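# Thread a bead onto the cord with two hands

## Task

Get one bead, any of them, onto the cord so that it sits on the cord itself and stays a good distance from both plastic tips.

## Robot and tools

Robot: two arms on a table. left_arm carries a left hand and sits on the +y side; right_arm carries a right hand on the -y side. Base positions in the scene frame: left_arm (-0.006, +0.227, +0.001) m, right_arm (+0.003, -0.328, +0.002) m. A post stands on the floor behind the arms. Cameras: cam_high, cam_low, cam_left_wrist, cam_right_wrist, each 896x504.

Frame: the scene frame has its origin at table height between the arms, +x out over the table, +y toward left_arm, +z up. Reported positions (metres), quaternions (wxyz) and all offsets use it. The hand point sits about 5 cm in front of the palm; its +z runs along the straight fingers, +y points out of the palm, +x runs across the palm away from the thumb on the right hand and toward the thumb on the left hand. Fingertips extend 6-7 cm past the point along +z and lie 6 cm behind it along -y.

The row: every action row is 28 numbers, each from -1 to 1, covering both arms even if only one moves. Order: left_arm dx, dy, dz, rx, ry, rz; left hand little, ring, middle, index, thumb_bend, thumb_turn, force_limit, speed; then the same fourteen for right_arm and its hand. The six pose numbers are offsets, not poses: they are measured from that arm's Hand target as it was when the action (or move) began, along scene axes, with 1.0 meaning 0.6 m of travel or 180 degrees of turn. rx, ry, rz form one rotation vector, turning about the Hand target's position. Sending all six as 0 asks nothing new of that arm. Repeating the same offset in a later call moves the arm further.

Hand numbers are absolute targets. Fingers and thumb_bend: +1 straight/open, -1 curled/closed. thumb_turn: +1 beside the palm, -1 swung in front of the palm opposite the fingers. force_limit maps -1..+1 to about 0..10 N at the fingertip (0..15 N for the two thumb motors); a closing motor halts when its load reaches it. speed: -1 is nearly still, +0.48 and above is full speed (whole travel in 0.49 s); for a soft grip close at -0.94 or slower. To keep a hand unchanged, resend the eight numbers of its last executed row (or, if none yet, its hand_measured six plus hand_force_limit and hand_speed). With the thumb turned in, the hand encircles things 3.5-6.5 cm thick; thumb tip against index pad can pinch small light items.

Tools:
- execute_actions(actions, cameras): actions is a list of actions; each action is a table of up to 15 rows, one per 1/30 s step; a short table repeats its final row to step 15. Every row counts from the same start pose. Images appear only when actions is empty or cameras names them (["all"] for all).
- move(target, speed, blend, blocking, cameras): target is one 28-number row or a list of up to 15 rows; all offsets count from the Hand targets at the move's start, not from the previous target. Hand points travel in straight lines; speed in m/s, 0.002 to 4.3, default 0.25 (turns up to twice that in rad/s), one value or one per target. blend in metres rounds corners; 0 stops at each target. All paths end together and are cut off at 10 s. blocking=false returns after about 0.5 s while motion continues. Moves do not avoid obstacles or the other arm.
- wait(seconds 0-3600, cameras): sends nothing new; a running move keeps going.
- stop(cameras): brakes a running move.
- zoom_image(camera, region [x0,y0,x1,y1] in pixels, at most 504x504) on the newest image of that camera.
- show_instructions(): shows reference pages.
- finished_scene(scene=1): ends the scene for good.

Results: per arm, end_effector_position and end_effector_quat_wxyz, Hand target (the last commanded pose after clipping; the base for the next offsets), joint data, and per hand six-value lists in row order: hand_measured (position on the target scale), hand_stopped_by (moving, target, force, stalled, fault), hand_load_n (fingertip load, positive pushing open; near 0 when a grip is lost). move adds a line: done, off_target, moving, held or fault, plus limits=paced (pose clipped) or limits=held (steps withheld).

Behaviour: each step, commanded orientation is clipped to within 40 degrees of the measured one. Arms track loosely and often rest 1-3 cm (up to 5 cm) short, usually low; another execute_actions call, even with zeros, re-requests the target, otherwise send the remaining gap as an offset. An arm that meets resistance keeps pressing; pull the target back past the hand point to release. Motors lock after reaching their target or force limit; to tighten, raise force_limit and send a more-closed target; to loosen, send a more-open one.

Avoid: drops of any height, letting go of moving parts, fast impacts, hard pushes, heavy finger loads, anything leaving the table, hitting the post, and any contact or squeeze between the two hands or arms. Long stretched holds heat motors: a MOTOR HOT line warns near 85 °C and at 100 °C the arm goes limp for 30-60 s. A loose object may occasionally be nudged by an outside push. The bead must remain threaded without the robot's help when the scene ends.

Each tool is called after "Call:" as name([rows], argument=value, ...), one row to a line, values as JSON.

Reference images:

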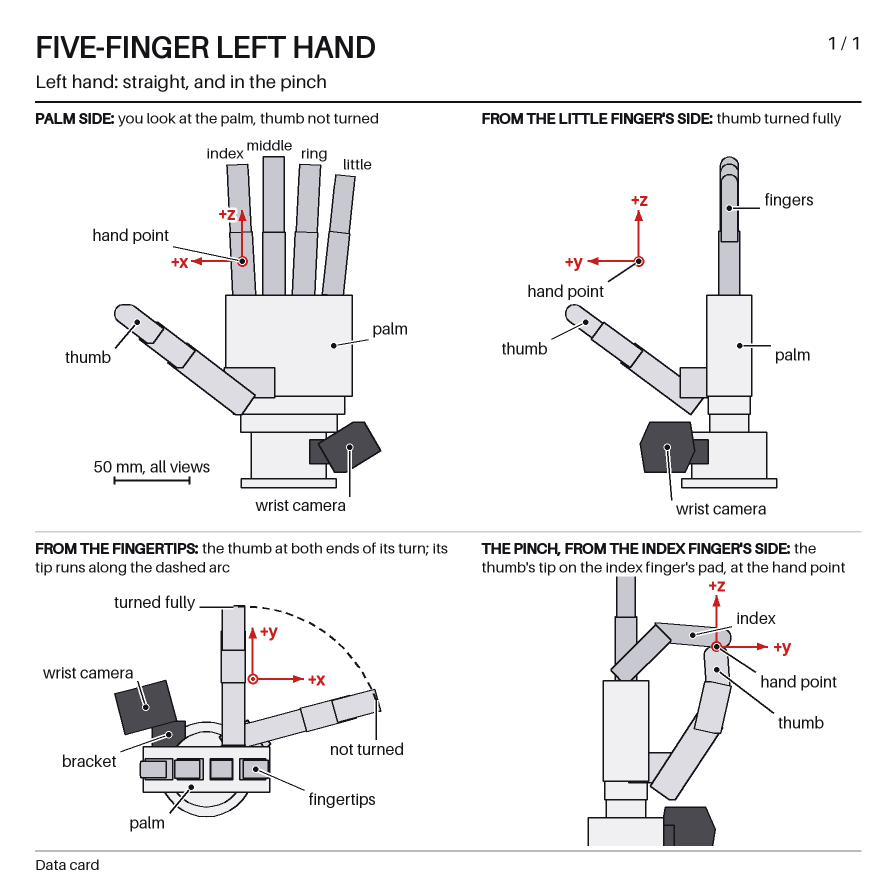

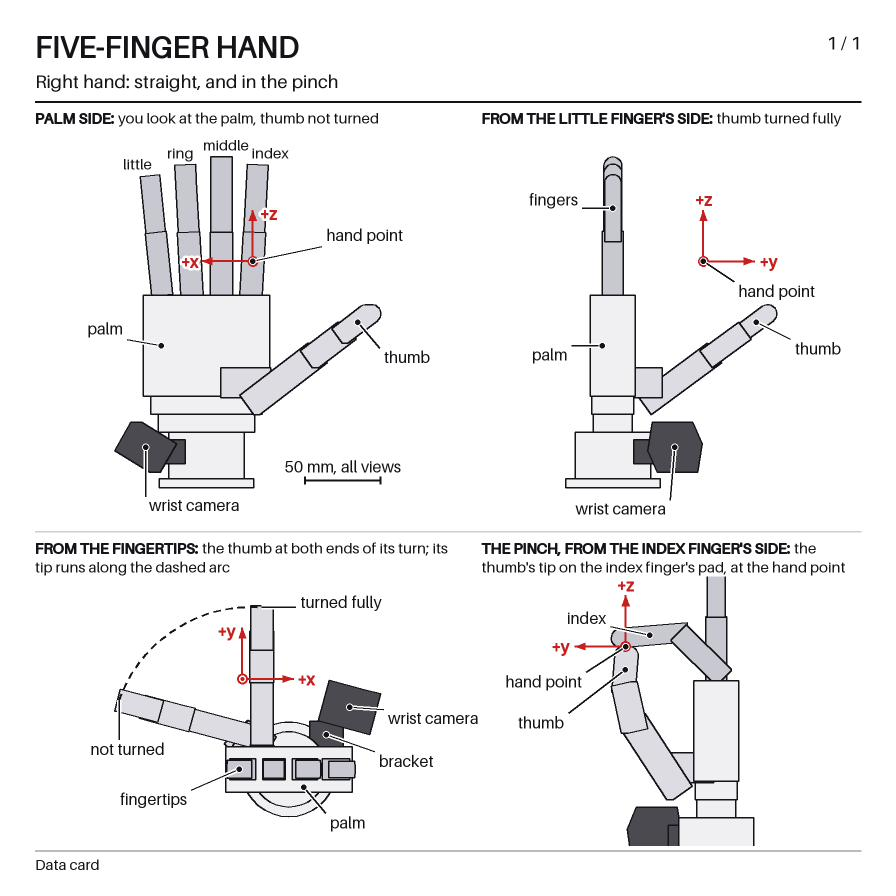

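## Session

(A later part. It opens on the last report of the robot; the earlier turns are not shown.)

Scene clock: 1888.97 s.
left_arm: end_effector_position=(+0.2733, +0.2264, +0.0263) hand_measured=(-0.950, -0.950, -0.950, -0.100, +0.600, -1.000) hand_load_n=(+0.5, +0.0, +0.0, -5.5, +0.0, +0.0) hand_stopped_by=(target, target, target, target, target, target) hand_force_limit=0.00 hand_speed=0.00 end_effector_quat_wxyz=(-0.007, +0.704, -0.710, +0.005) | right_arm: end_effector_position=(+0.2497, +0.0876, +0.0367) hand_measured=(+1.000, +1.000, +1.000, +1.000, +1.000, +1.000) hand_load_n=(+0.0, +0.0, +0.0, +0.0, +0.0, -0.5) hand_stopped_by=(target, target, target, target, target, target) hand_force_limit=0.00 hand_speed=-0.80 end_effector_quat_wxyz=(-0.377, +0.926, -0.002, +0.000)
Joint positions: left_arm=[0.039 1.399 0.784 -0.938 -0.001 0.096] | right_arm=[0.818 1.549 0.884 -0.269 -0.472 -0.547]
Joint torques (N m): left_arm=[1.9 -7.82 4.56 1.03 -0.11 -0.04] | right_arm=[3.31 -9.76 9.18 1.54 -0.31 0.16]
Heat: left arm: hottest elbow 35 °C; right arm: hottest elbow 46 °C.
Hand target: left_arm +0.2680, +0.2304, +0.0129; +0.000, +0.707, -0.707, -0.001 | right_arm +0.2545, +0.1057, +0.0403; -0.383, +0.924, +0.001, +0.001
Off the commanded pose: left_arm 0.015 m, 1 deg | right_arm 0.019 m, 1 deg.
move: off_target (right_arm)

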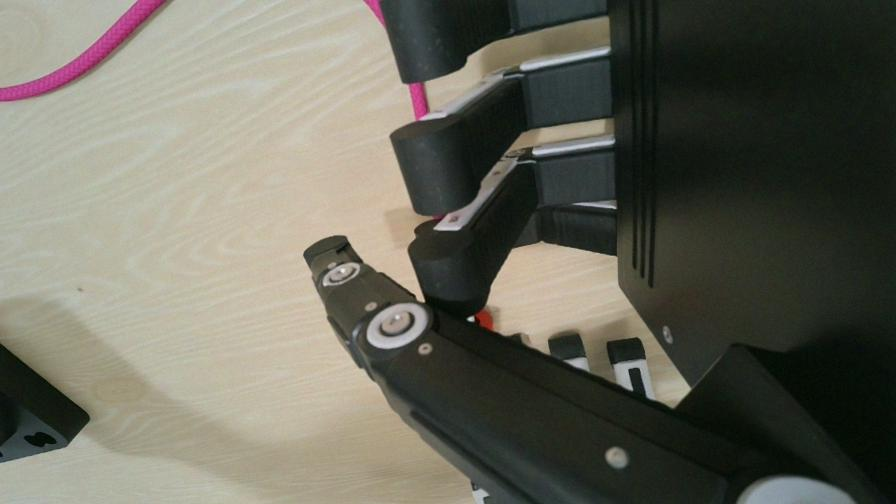

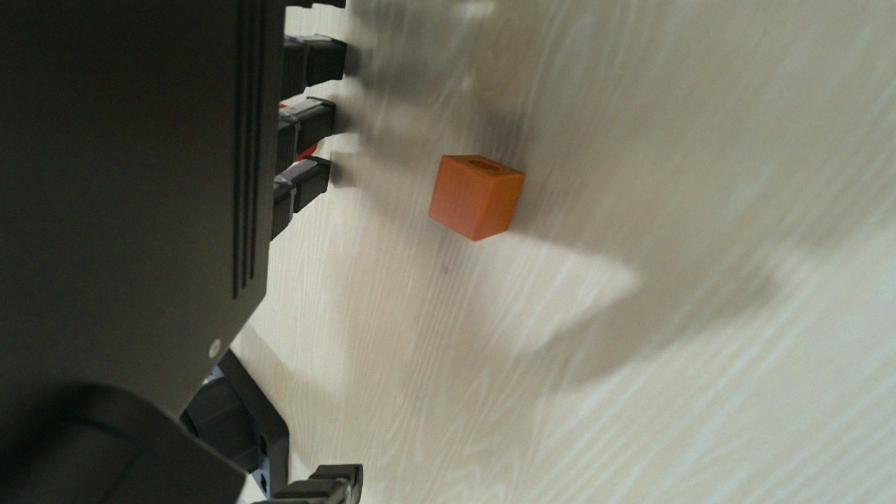

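Call:
move(target=[0,0,0,0,0,0,-0.95,-0.95,-0.95,-0.1,0.6,-1,0,0, 0.002,0.01,0.001,0,0,0,1,1,1,1,1,1,0,-0.8], speed=0.06, cameras=["cam_left_wrist","cam_right_wrist"])

Call:
zoom_image(camera="cam_right_wrist", region=[290, 110, 370, 190])

Call:
zoom_image(camera="cam_left_wrist", region=[460, 290, 560, 360])

Scene clock: 1898.70 s.
left_arm: end_effector_position=(+0.2733, +0.2264, +0.0263) hand_measured=(-0.950, -0.950, -0.950, -0.100, +0.600, -1.000) hand_load_n=(+0.0, +0.0, +0.0, -6.0, +0.0, +0.0) hand_stopped_by=(target, target, target, target, target, target) hand_force_limit=0.00 hand_speed=0.00 end_effector_quat_wxyz=(-0.007, +0.704, -0.710, +0.005) | right_arm: end_effector_position=(+0.2508, +0.0945, +0.0369) hand_measured=(+1.000, +1.000, +1.000, +1.000, +1.000, +1.000) hand_load_n=(+0.0, +0.0, +0.0, +0.0, +0.0, +0.0) hand_stopped_by=(target, target, target, target, target, target) hand_force_limit=0.00 hand_speed=-0.80 end_effector_quat_wxyz=(-0.377, +0.926, -0.001, +0.000)
Joint positions: left_arm=[0.039 1.399 0.784 -0.938 -0.001 0.096] | right_arm=[0.827 1.562 0.901 -0.269 -0.467 -0.541]
Joint torques (N m): left_arm=[1.9 -7.71 4.53 1.07 -0.11 -0.07] | right_arm=[3.19 -10.23 9.11 1.57 -0.32 0.16]
Heat: left arm: hottest elbow 35 °C; right arm: hottest elbow 48 °C.
Hand target: left_arm +0.2680, +0.2304, +0.0129; +0.000, +0.707, -0.707, -0.001 | right_arm +0.2557, +0.1117, +0.0410; -0.383, +0.924, +0.001, +0.001
Off the commanded pose: left_arm 0.015 m, 1 deg | right_arm 0.018 m, 1 deg.
move: off_target (right_arm)

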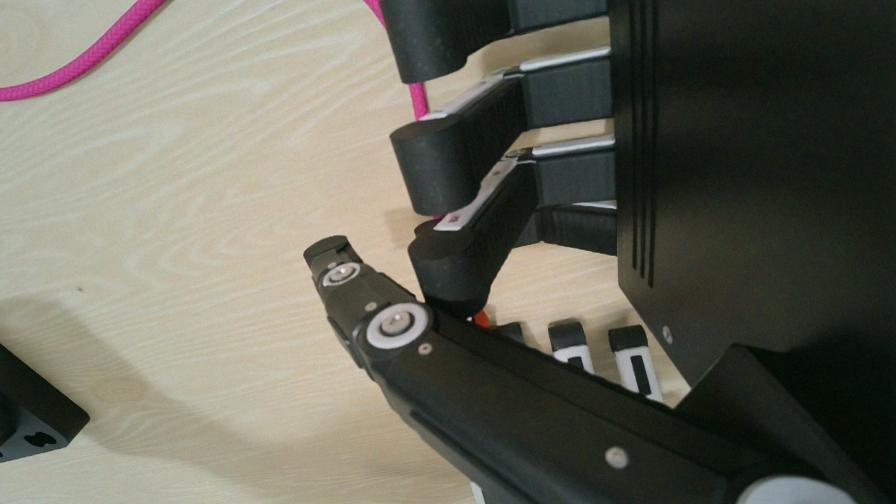

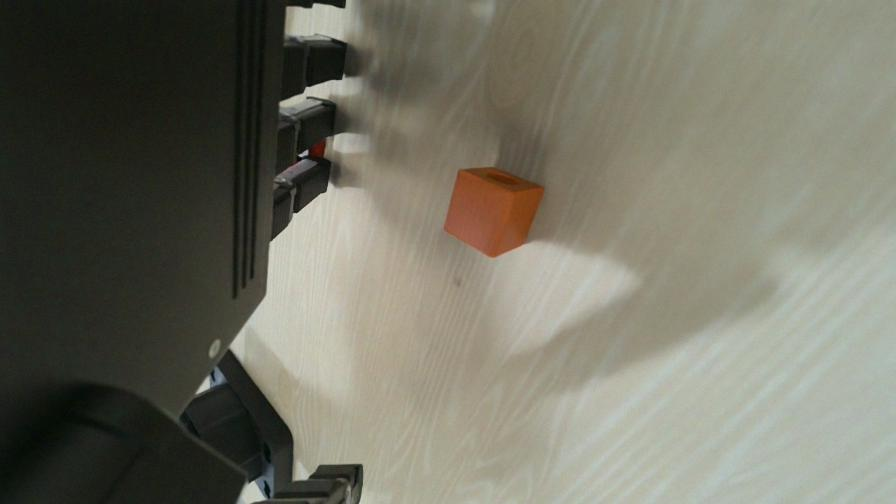

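Scaled by 6.300 from the camera's image (finer frame: 1280x720).

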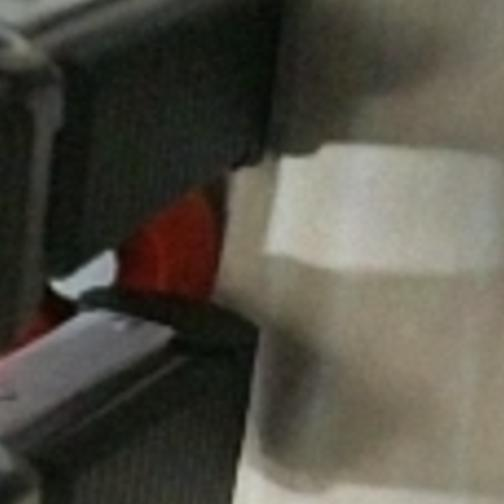

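Scaled by 5.040 from the camera's image (finer frame: 1280x720).

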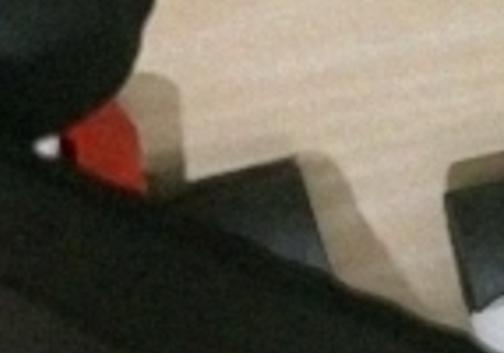

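Call:
move(target=[0,0,0,0,0,0,-0.95,-0.95,-0.95,-0.1,0.6,-1,0,0, 0.002,-0.055,0.003,0,0,0,1,1,1,1,1,1,0,-0.8], speed=0.06, cameras=["cam_left_wrist","cam_right_wrist"])

Call:
zoom_image(camera="cam_right_wrist", region=[290, 110, 370, 190])

Call:
zoom_image(camera="cam_left_wrist", region=[460, 290, 560, 360])

Scene clock: 1917.87 s.
left_arm: end_effector_position=(+0.2733, +0.2264, +0.0263) hand_measured=(-0.950, -0.950, -0.950, -0.100, +0.600, -1.000) hand_load_n=(+0.0, +0.0, +0.0, -6.0, -0.5, +0.0) hand_stopped_by=(target, target, target, target, target, target) hand_force_limit=0.00 hand_speed=0.00 end_effector_quat_wxyz=(-0.007, +0.704, -0.710, +0.005) | right_arm: end_effector_position=(+0.2574, +0.0876, +0.0467) hand_measured=(+1.000, +1.000, +1.000, +1.000, +1.000, +1.000) hand_load_n=(+0.0, +0.0, +0.0, +0.0, +0.0, -0.5) hand_stopped_by=(target, target, target, target, target, target) hand_force_limit=0.00 hand_speed=-0.80 end_effector_quat_wxyz=(-0.388, +0.922, +0.000, +0.003)
Joint positions: left_arm=[0.039 1.399 0.784 -0.938 -0.001 0.096] | right_arm=[0.8 1.536 0.892 -0.271 -0.492 -0.558]
Joint torques (N m): left_arm=[1.9 -7.82 4.63 1.14 -0.11 -0.06] | right_arm=[1.03 -12.75 5.75 0.94 -0.61 -0.11]
Heat: left arm: hottest elbow 34 °C; right arm: hottest elbow 49 °C.
Hand target: left_arm +0.2680, +0.2304, +0.0129; +0.000, +0.707, -0.707, -0.001 | right_arm +0.2567, +0.0786, +0.0426; -0.383, +0.924, +0.000, +0.001
Off the commanded pose: left_arm 0.015 m, 1 deg | right_arm 0.010 m, 1 deg.
move: done

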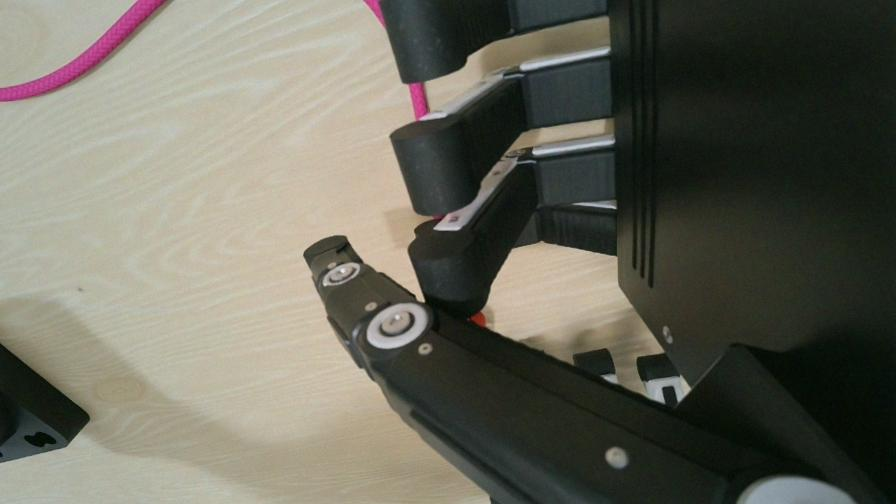

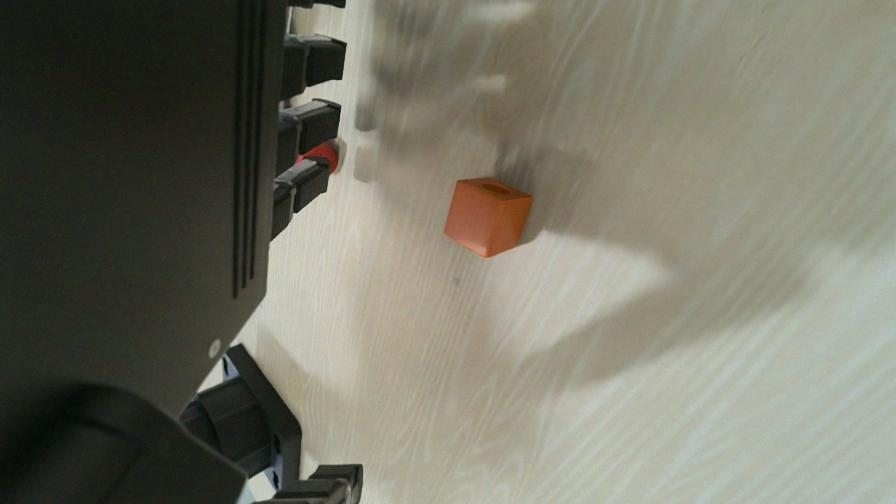

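Scaled by 6.300 from the camera's image (finer frame: 1280x720).

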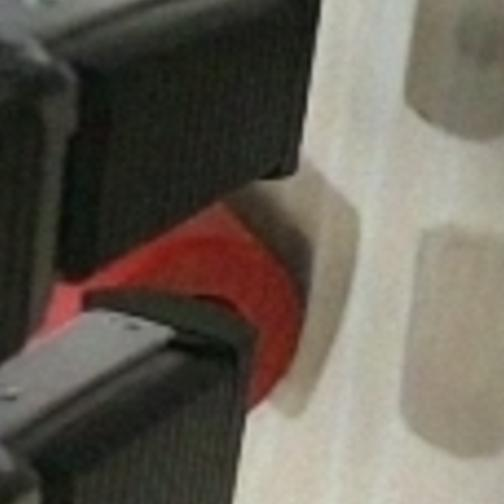

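Scaled by 5.040 from the camera's image (finer frame: 1280x720).

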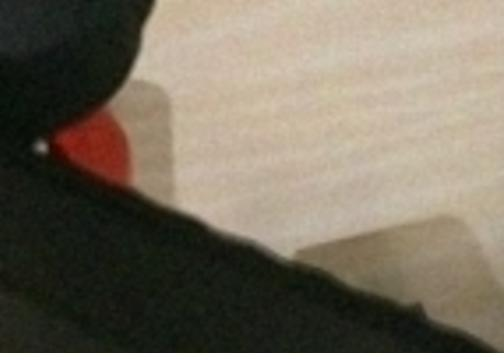

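Call:
move(target=[0,0,0,0,0,0,-0.95,-0.95,-0.95,-0.1,0.6,-1,0,0, -0.027,0.0,-0.01,0,0,0,1,1,1,1,1,1,0,-0.8], speed=0.06, cameras=["cam_high","cam_left_wrist","cam_right_wrist"])

Call:
zoom_image(camera="cam_right_wrist", region=[290, 110, 370, 190])

Call:
zoom_image(camera="cam_left_wrist", region=[460, 290, 560, 360])

Scene clock: 1941.20 s.
left_arm: end_effector_position=(+0.2733, +0.2264, +0.0263) hand_measured=(-0.950, -0.950, -0.950, -0.100, +0.600, -1.000) hand_load_n=(+0.0, +0.0, +0.0, -5.5, +0.0, +0.0) hand_stopped_by=(target, target, target, target, target, target) hand_force_limit=0.00 hand_speed=0.00 end_effector_quat_wxyz=(-0.007, +0.704, -0.710, +0.005) | right_arm: end_effector_position=(+0.2478, +0.0772, +0.0373) hand_measured=(+1.000, +1.000, +1.000, +1.000, +1.000, +1.000) hand_load_n=(+0.0, +0.0, +0.0, +0.0, +0.0, +0.0) hand_stopped_by=(target, target, target, target, target, target) hand_force_limit=0.00 hand_speed=-0.80 end_effector_quat_wxyz=(-0.381, +0.925, -0.001, +0.002)
Joint positions: left_arm=[0.039 1.399 0.784 -0.938 -0.001 0.096] | right_arm=[0.805 1.523 0.853 -0.259 -0.481 -0.559]
Joint torques (N m): left_arm=[1.9 -7.88 4.56 1.03 -0.1 -0.07] | right_arm=[3.19 -12.16 5.6 1.81 -0.38 0.12]
Heat: left arm: hottest elbow 34 °C; right arm: hottest elbow 45 °C.
Hand target: left_arm +0.2680, +0.2304, +0.0129; +0.000, +0.707, -0.707, -0.001 | right_arm +0.2407, +0.0786, +0.0367; -0.383, +0.924, +0.001, +0.001
Off the commanded pose: left_arm 0.015 m, 1 deg | right_arm 0.007 m, 0 deg.
move: done

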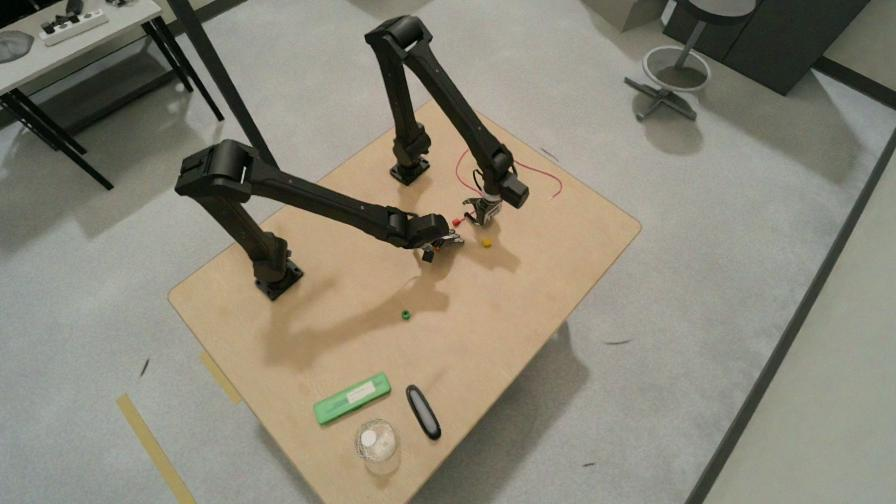

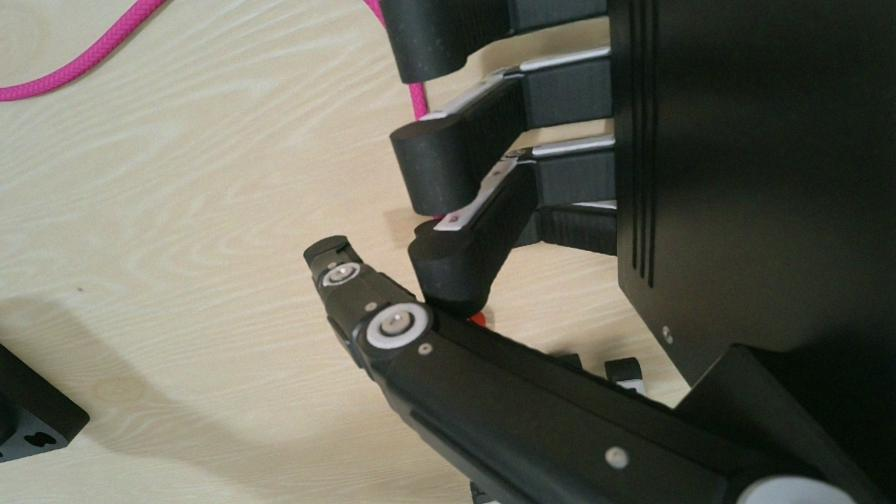

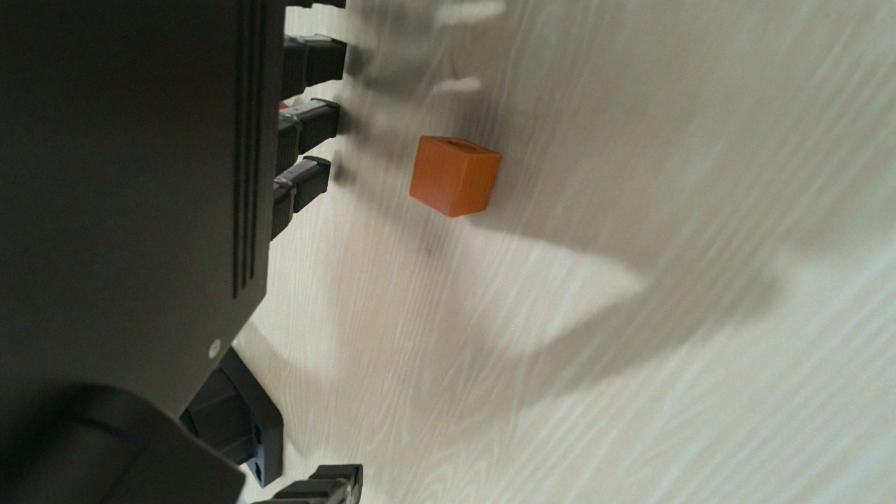

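Scaled by 6.300 from the camera's image (finer frame: 1280x720).

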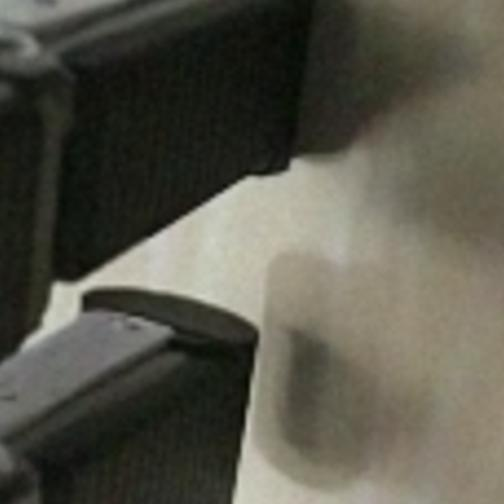

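Scaled by 5.040 from the camera's image (finer frame: 1280x720).

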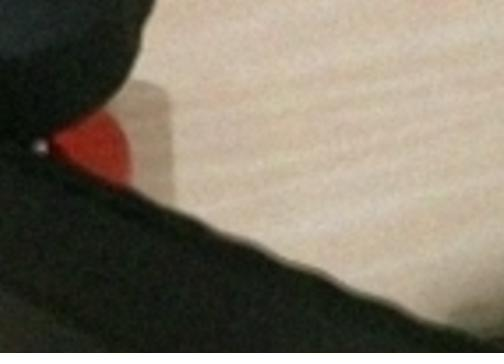

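Call:
zoom_image(camera="cam_high", region=[420, 195, 510, 265])

Scaled by 5.600 from the camera's image (finer frame: 1280x720).

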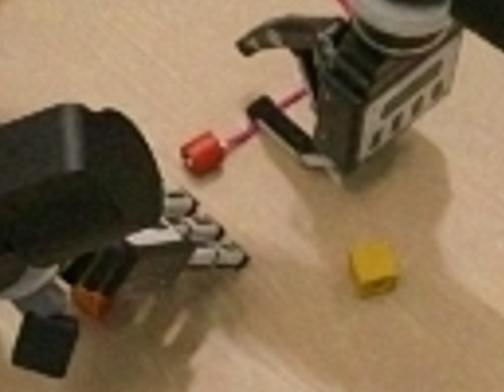

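Call:
zoom_image(camera="cam_high", region=[440, 210, 480, 250])

Scaled by 12.600 from the camera's image (finer frame: 1280x720).

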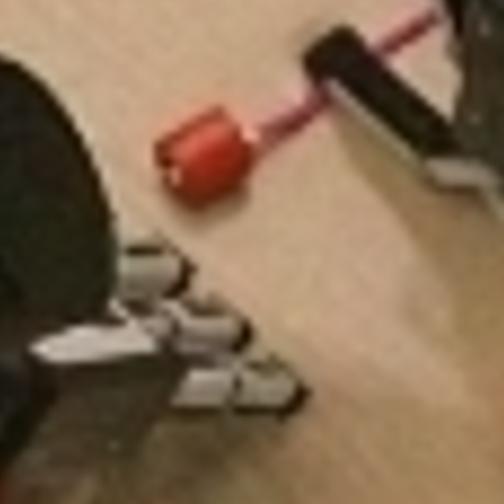

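Call:
move(target=[0,0,0,0,0,0,-0.95,-0.95,-0.95,-0.1,0.6,-1,0,0, -0.018,0.0,0.001,0,0,0,1,1,1,1,1,1,0,-0.8], speed=0.06, cameras=["cam_high","cam_left_wrist","cam_right_wrist"])

Call:
zoom_image(camera="cam_high", region=[440, 210, 480, 250])

Call:
zoom_image(camera="cam_right_wrist", region=[260, 0, 420, 240])

Scene clock: 1985.90 s.
left_arm: end_effector_position=(+0.2733, +0.2264, +0.0263) hand_measured=(-0.950, -0.950, -0.950, -0.100, +0.600, -1.000) hand_load_n=(+0.0, +0.0, +0.0, -5.5, +0.0, +0.0) hand_stopped_by=(target, target, target, target, target, target) hand_force_limit=0.00 hand_speed=0.00 end_effector_quat_wxyz=(-0.007, +0.704, -0.710, +0.005) | right_arm: end_effector_position=(+0.2358, +0.0775, +0.0375) hand_measured=(+1.000, +1.000, +1.000, +1.000, +1.000, +1.000) hand_load_n=(+0.0, +0.0, +0.0, +0.0, +0.0, -0.5) hand_stopped_by=(target, target, target, target, target, target) hand_force_limit=0.00 hand_speed=-0.80 end_effector_quat_wxyz=(-0.380, +0.925, +0.002, +0.002)
Joint positions: left_arm=[0.039 1.399 0.784 -0.938 -0.001 0.096] | right_arm=[0.828 1.505 0.832 -0.249 -0.468 -0.544]
Joint torques (N m): left_arm=[1.85 -7.94 4.53 1.1 -0.11 -0.06] | right_arm=[2.78 -11.69 5.71 1.77 -0.33 0.15]
Heat: left arm: hottest elbow 34 °C; right arm: hottest elbow 43 °C.
Hand target: left_arm +0.2680, +0.2304, +0.0129; +0.000, +0.707, -0.707, -0.001 | right_arm +0.2299, +0.0786, +0.0373; -0.383, +0.924, +0.001, +0.001
Off the commanded pose: left_arm 0.015 m, 1 deg | right_arm 0.006 m, 0 deg.
move: done

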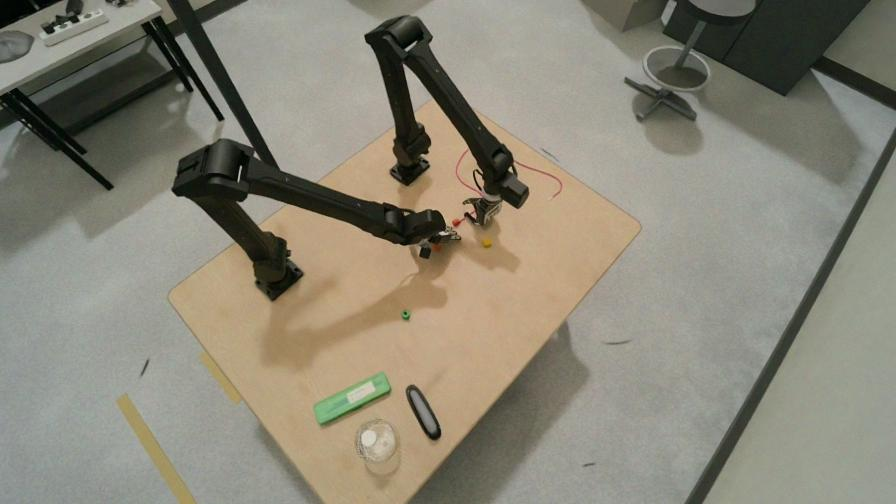

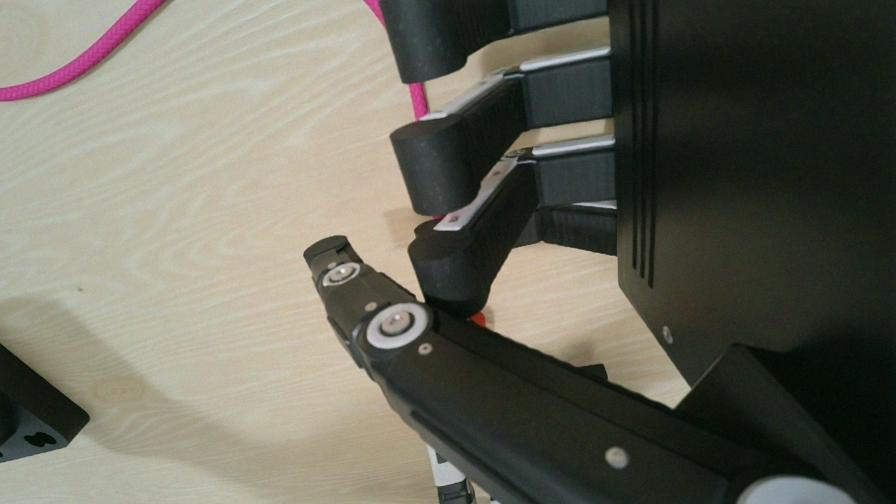

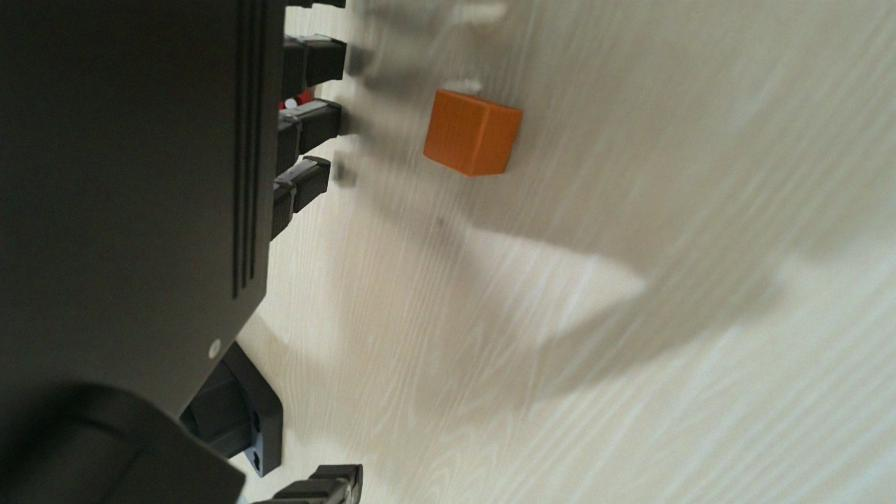

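Scaled by 12.600 from the camera's image (finer frame: 1280x720).

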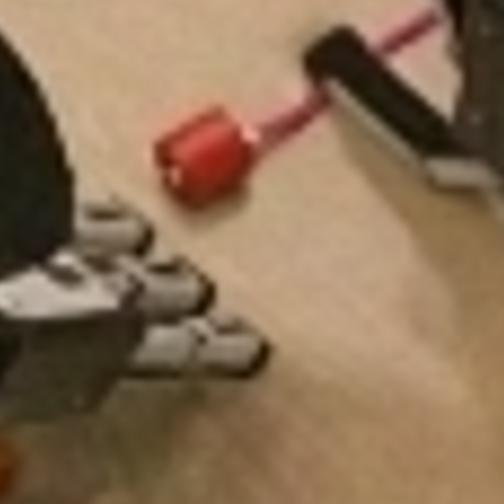

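Scaled by 2.100 from the camera's image (finer frame: 1280x720).

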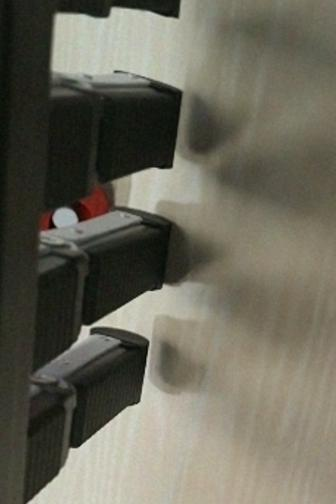

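Call:
zoom_image(camera="cam_high", region=[430, 205, 470, 245])

Scaled by 12.600 from the camera's image (finer frame: 1280x720).

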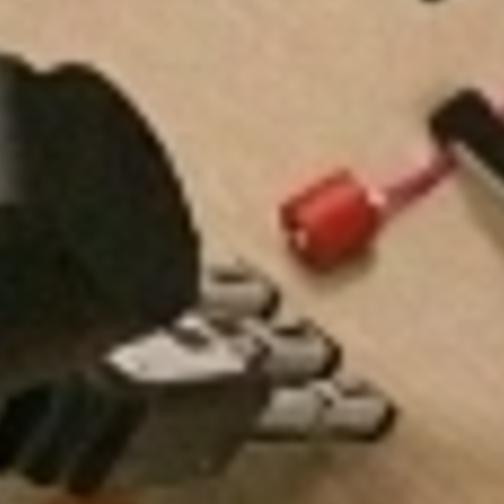

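Call:
move(target=[0,0,0,0,0,0,-0.95,-0.95,-0.95,-0.1,0.6,-1,0,0, 0.025,0.012,0.003,0,0,0,1,1,1,1,1,1,0,-0.8], speed=0.06, cameras=["cam_high","cam_left_wrist","cam_right_wrist"])

Call:
zoom_image(camera="cam_high", region=[435, 205, 475, 245])

Call:
zoom_image(camera="cam_right_wrist", region=[260, 0, 420, 240])

Scene clock: 2017.93 s.
left_arm: end_effector_position=(+0.2733, +0.2264, +0.0263) hand_measured=(-0.950, -0.950, -0.950, -0.100, +0.600, -1.000) hand_load_n=(+0.0, +0.0, +0.0, -5.5, +0.0, +0.0) hand_stopped_by=(target, target, target, target, target, target) hand_force_limit=0.00 hand_speed=0.00 end_effector_quat_wxyz=(-0.007, +0.704, -0.710, +0.005) | right_arm: end_effector_position=(+0.2346, +0.0777, +0.0364) hand_measured=(+1.000, +1.000, +1.000, +1.000, +1.000, +1.000) hand_load_n=(+0.0, +0.0, +0.0, +0.0, -0.5, +0.0) hand_stopped_by=(target, target, target, target, target, target) hand_force_limit=0.00 hand_speed=-0.80 end_effector_quat_wxyz=(-0.380, +0.925, +0.002, -0.001)
Joint positions: left_arm=[0.039 1.399 0.784 -0.938 -0.001 0.096] | right_arm=[0.828 1.508 0.832 -0.249 -0.474 -0.543]
Joint torques (N m): left_arm=[1.96 -7.65 4.62 1.03 -0.11 -0.05] | right_arm=[1.2 -9.11 8.64 1.18 -0.54 -0.01]
Motor temperatures (°C): left_arm=[23 29 34 27 23 26] | right_arm=[24 31 42 23 26 25]
Heat: left arm: hottest elbow 34 °C; right arm: hottest elbow 42 °C.
Hand target: left_arm +0.2680, +0.2304, +0.0129; +0.000, +0.707, -0.707, -0.001 | right_arm +0.2449, +0.0858, +0.0391; -0.383, +0.924, +0.000, +0.001
Off the commanded pose: left_arm 0.015 m, 1 deg | right_arm 0.013 m, 0 deg.
move: off_target (right_arm)

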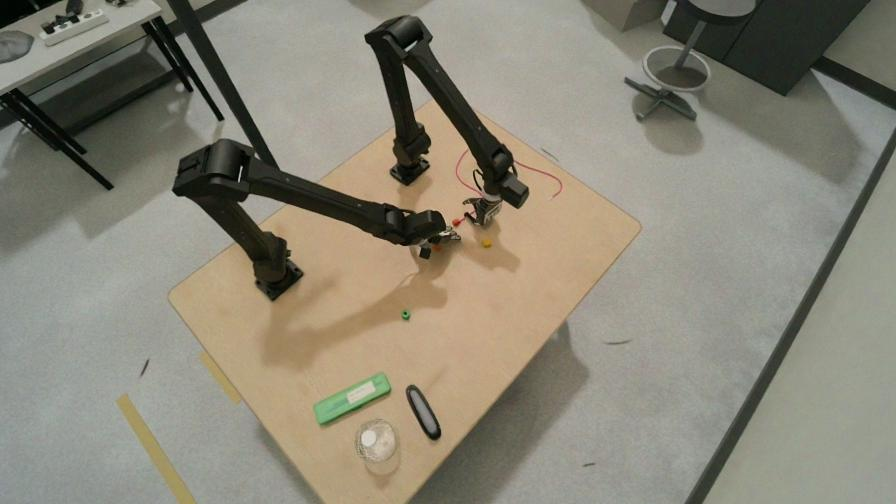

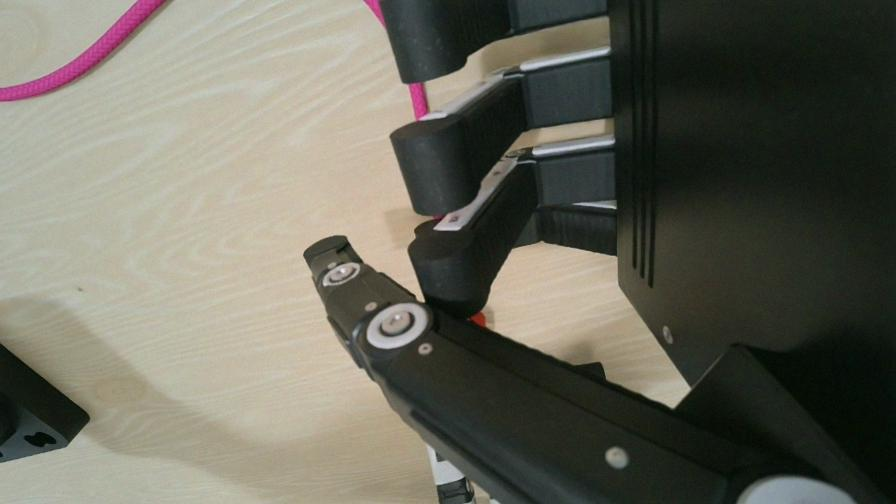

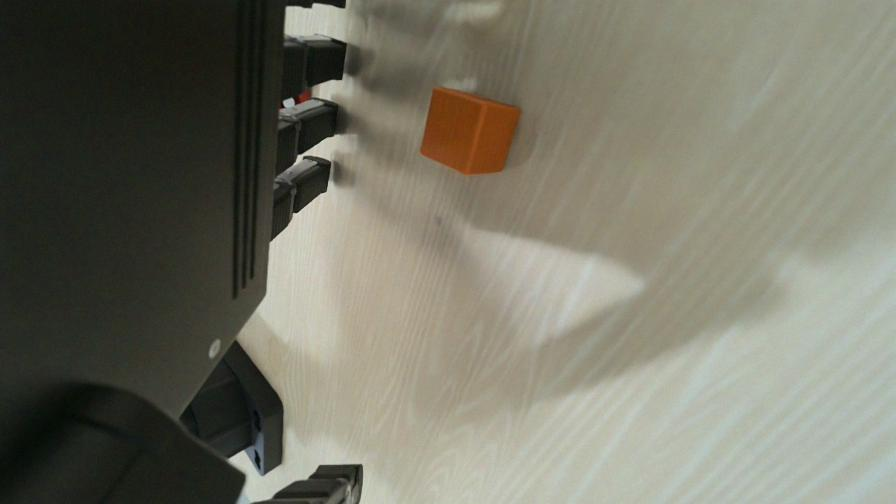

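Scaled by 12.600 from the camera's image (finer frame: 1280x720).

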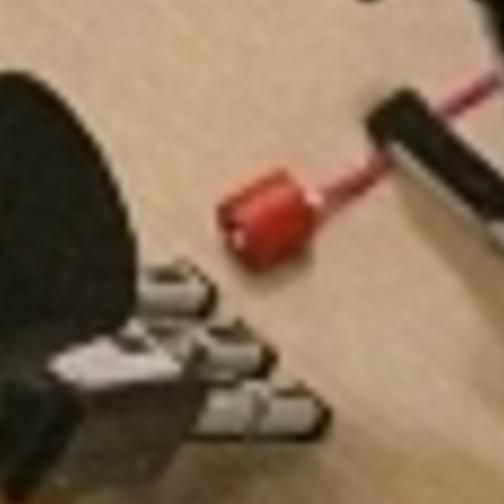

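Scaled by 2.100 from the camera's image (finer frame: 1280x720).

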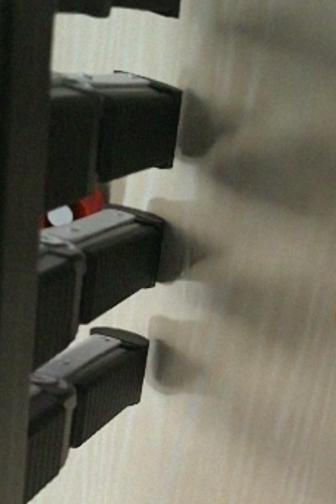

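Call:
move(target=[0,0,0,0,0,0,-0.95,-0.95,-0.95,-0.1,0.6,-1,0,0,0.013,0.013,0,0,0,0,1,1,1,1,1,1,0,-0.8], speed=0.05, cameras=["cam_high","cam_right_wrist"])

Call:
zoom_image(camera="cam_high", region=[435, 205, 475, 245])

Scene clock: 2038.40 s.
left_arm: end_effector_position=(+0.2733, +0.2264, +0.0263) hand_measured=(-0.950, -0.950, -0.950, -0.100, +0.600, -1.000) hand_load_n=(+0.0, +0.0, +0.0, -5.5, +0.0, +0.0) hand_stopped_by=(target, target, target, target, target, target) hand_force_limit=0.00 hand_speed=0.00 end_effector_quat_wxyz=(-0.007, +0.704, -0.710, +0.005) | right_arm: end_effector_position=(+0.2393, +0.0846, +0.0356) hand_measured=(+1.000, +1.000, +1.000, +1.000, +1.000, +1.000) hand_load_n=(+0.0, +0.0, +0.0, +0.0, +0.0, +0.0) hand_stopped_by=(target, target, target, target, target, target) hand_force_limit=0.00 hand_speed=-0.80 end_effector_quat_wxyz=(-0.382, +0.924, +0.003, -0.003)
Joint positions: left_arm=[0.039 1.399 0.784 -0.938 -0.001 0.096] | right_arm=[0.828 1.531 0.855 -0.249 -0.479 -0.543]
Joint torques (N m): left_arm=[1.61 -7.88 4.49 1.07 -0.11 -0.07] | right_arm=[1.03 -9.17 9.18 0.92 -0.37 -0.03]
Heat: left arm: hottest elbow 34 °C; right arm: hottest elbow 44 °C.
Hand target: left_arm +0.2680, +0.2304, +0.0129; +0.000, +0.707, -0.707, -0.001 | right_arm +0.2528, +0.0937, +0.0392; -0.383, +0.924, +0.001, +0.001
Off the commanded pose: left_arm 0.015 m, 1 deg | right_arm 0.017 m, 1 deg.
move: off_target (right_arm)

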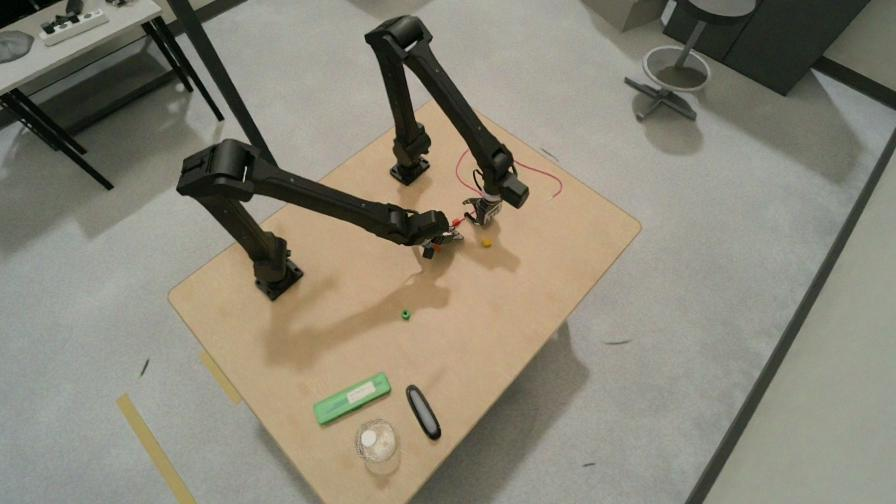

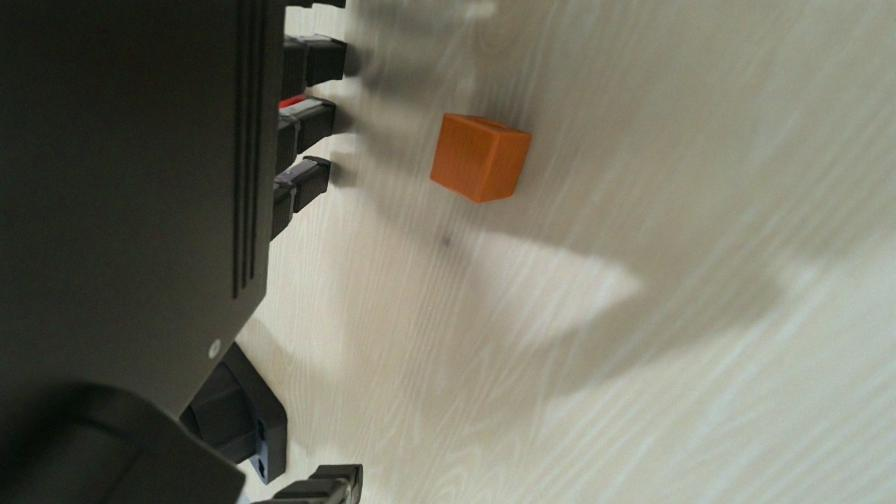

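Scaled by 12.600 from the camera's image (finer frame: 1280x720).

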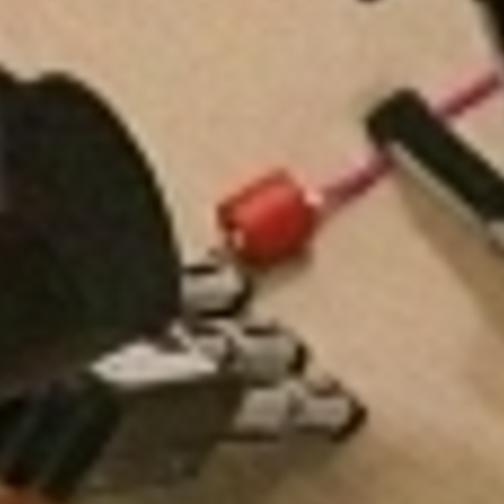

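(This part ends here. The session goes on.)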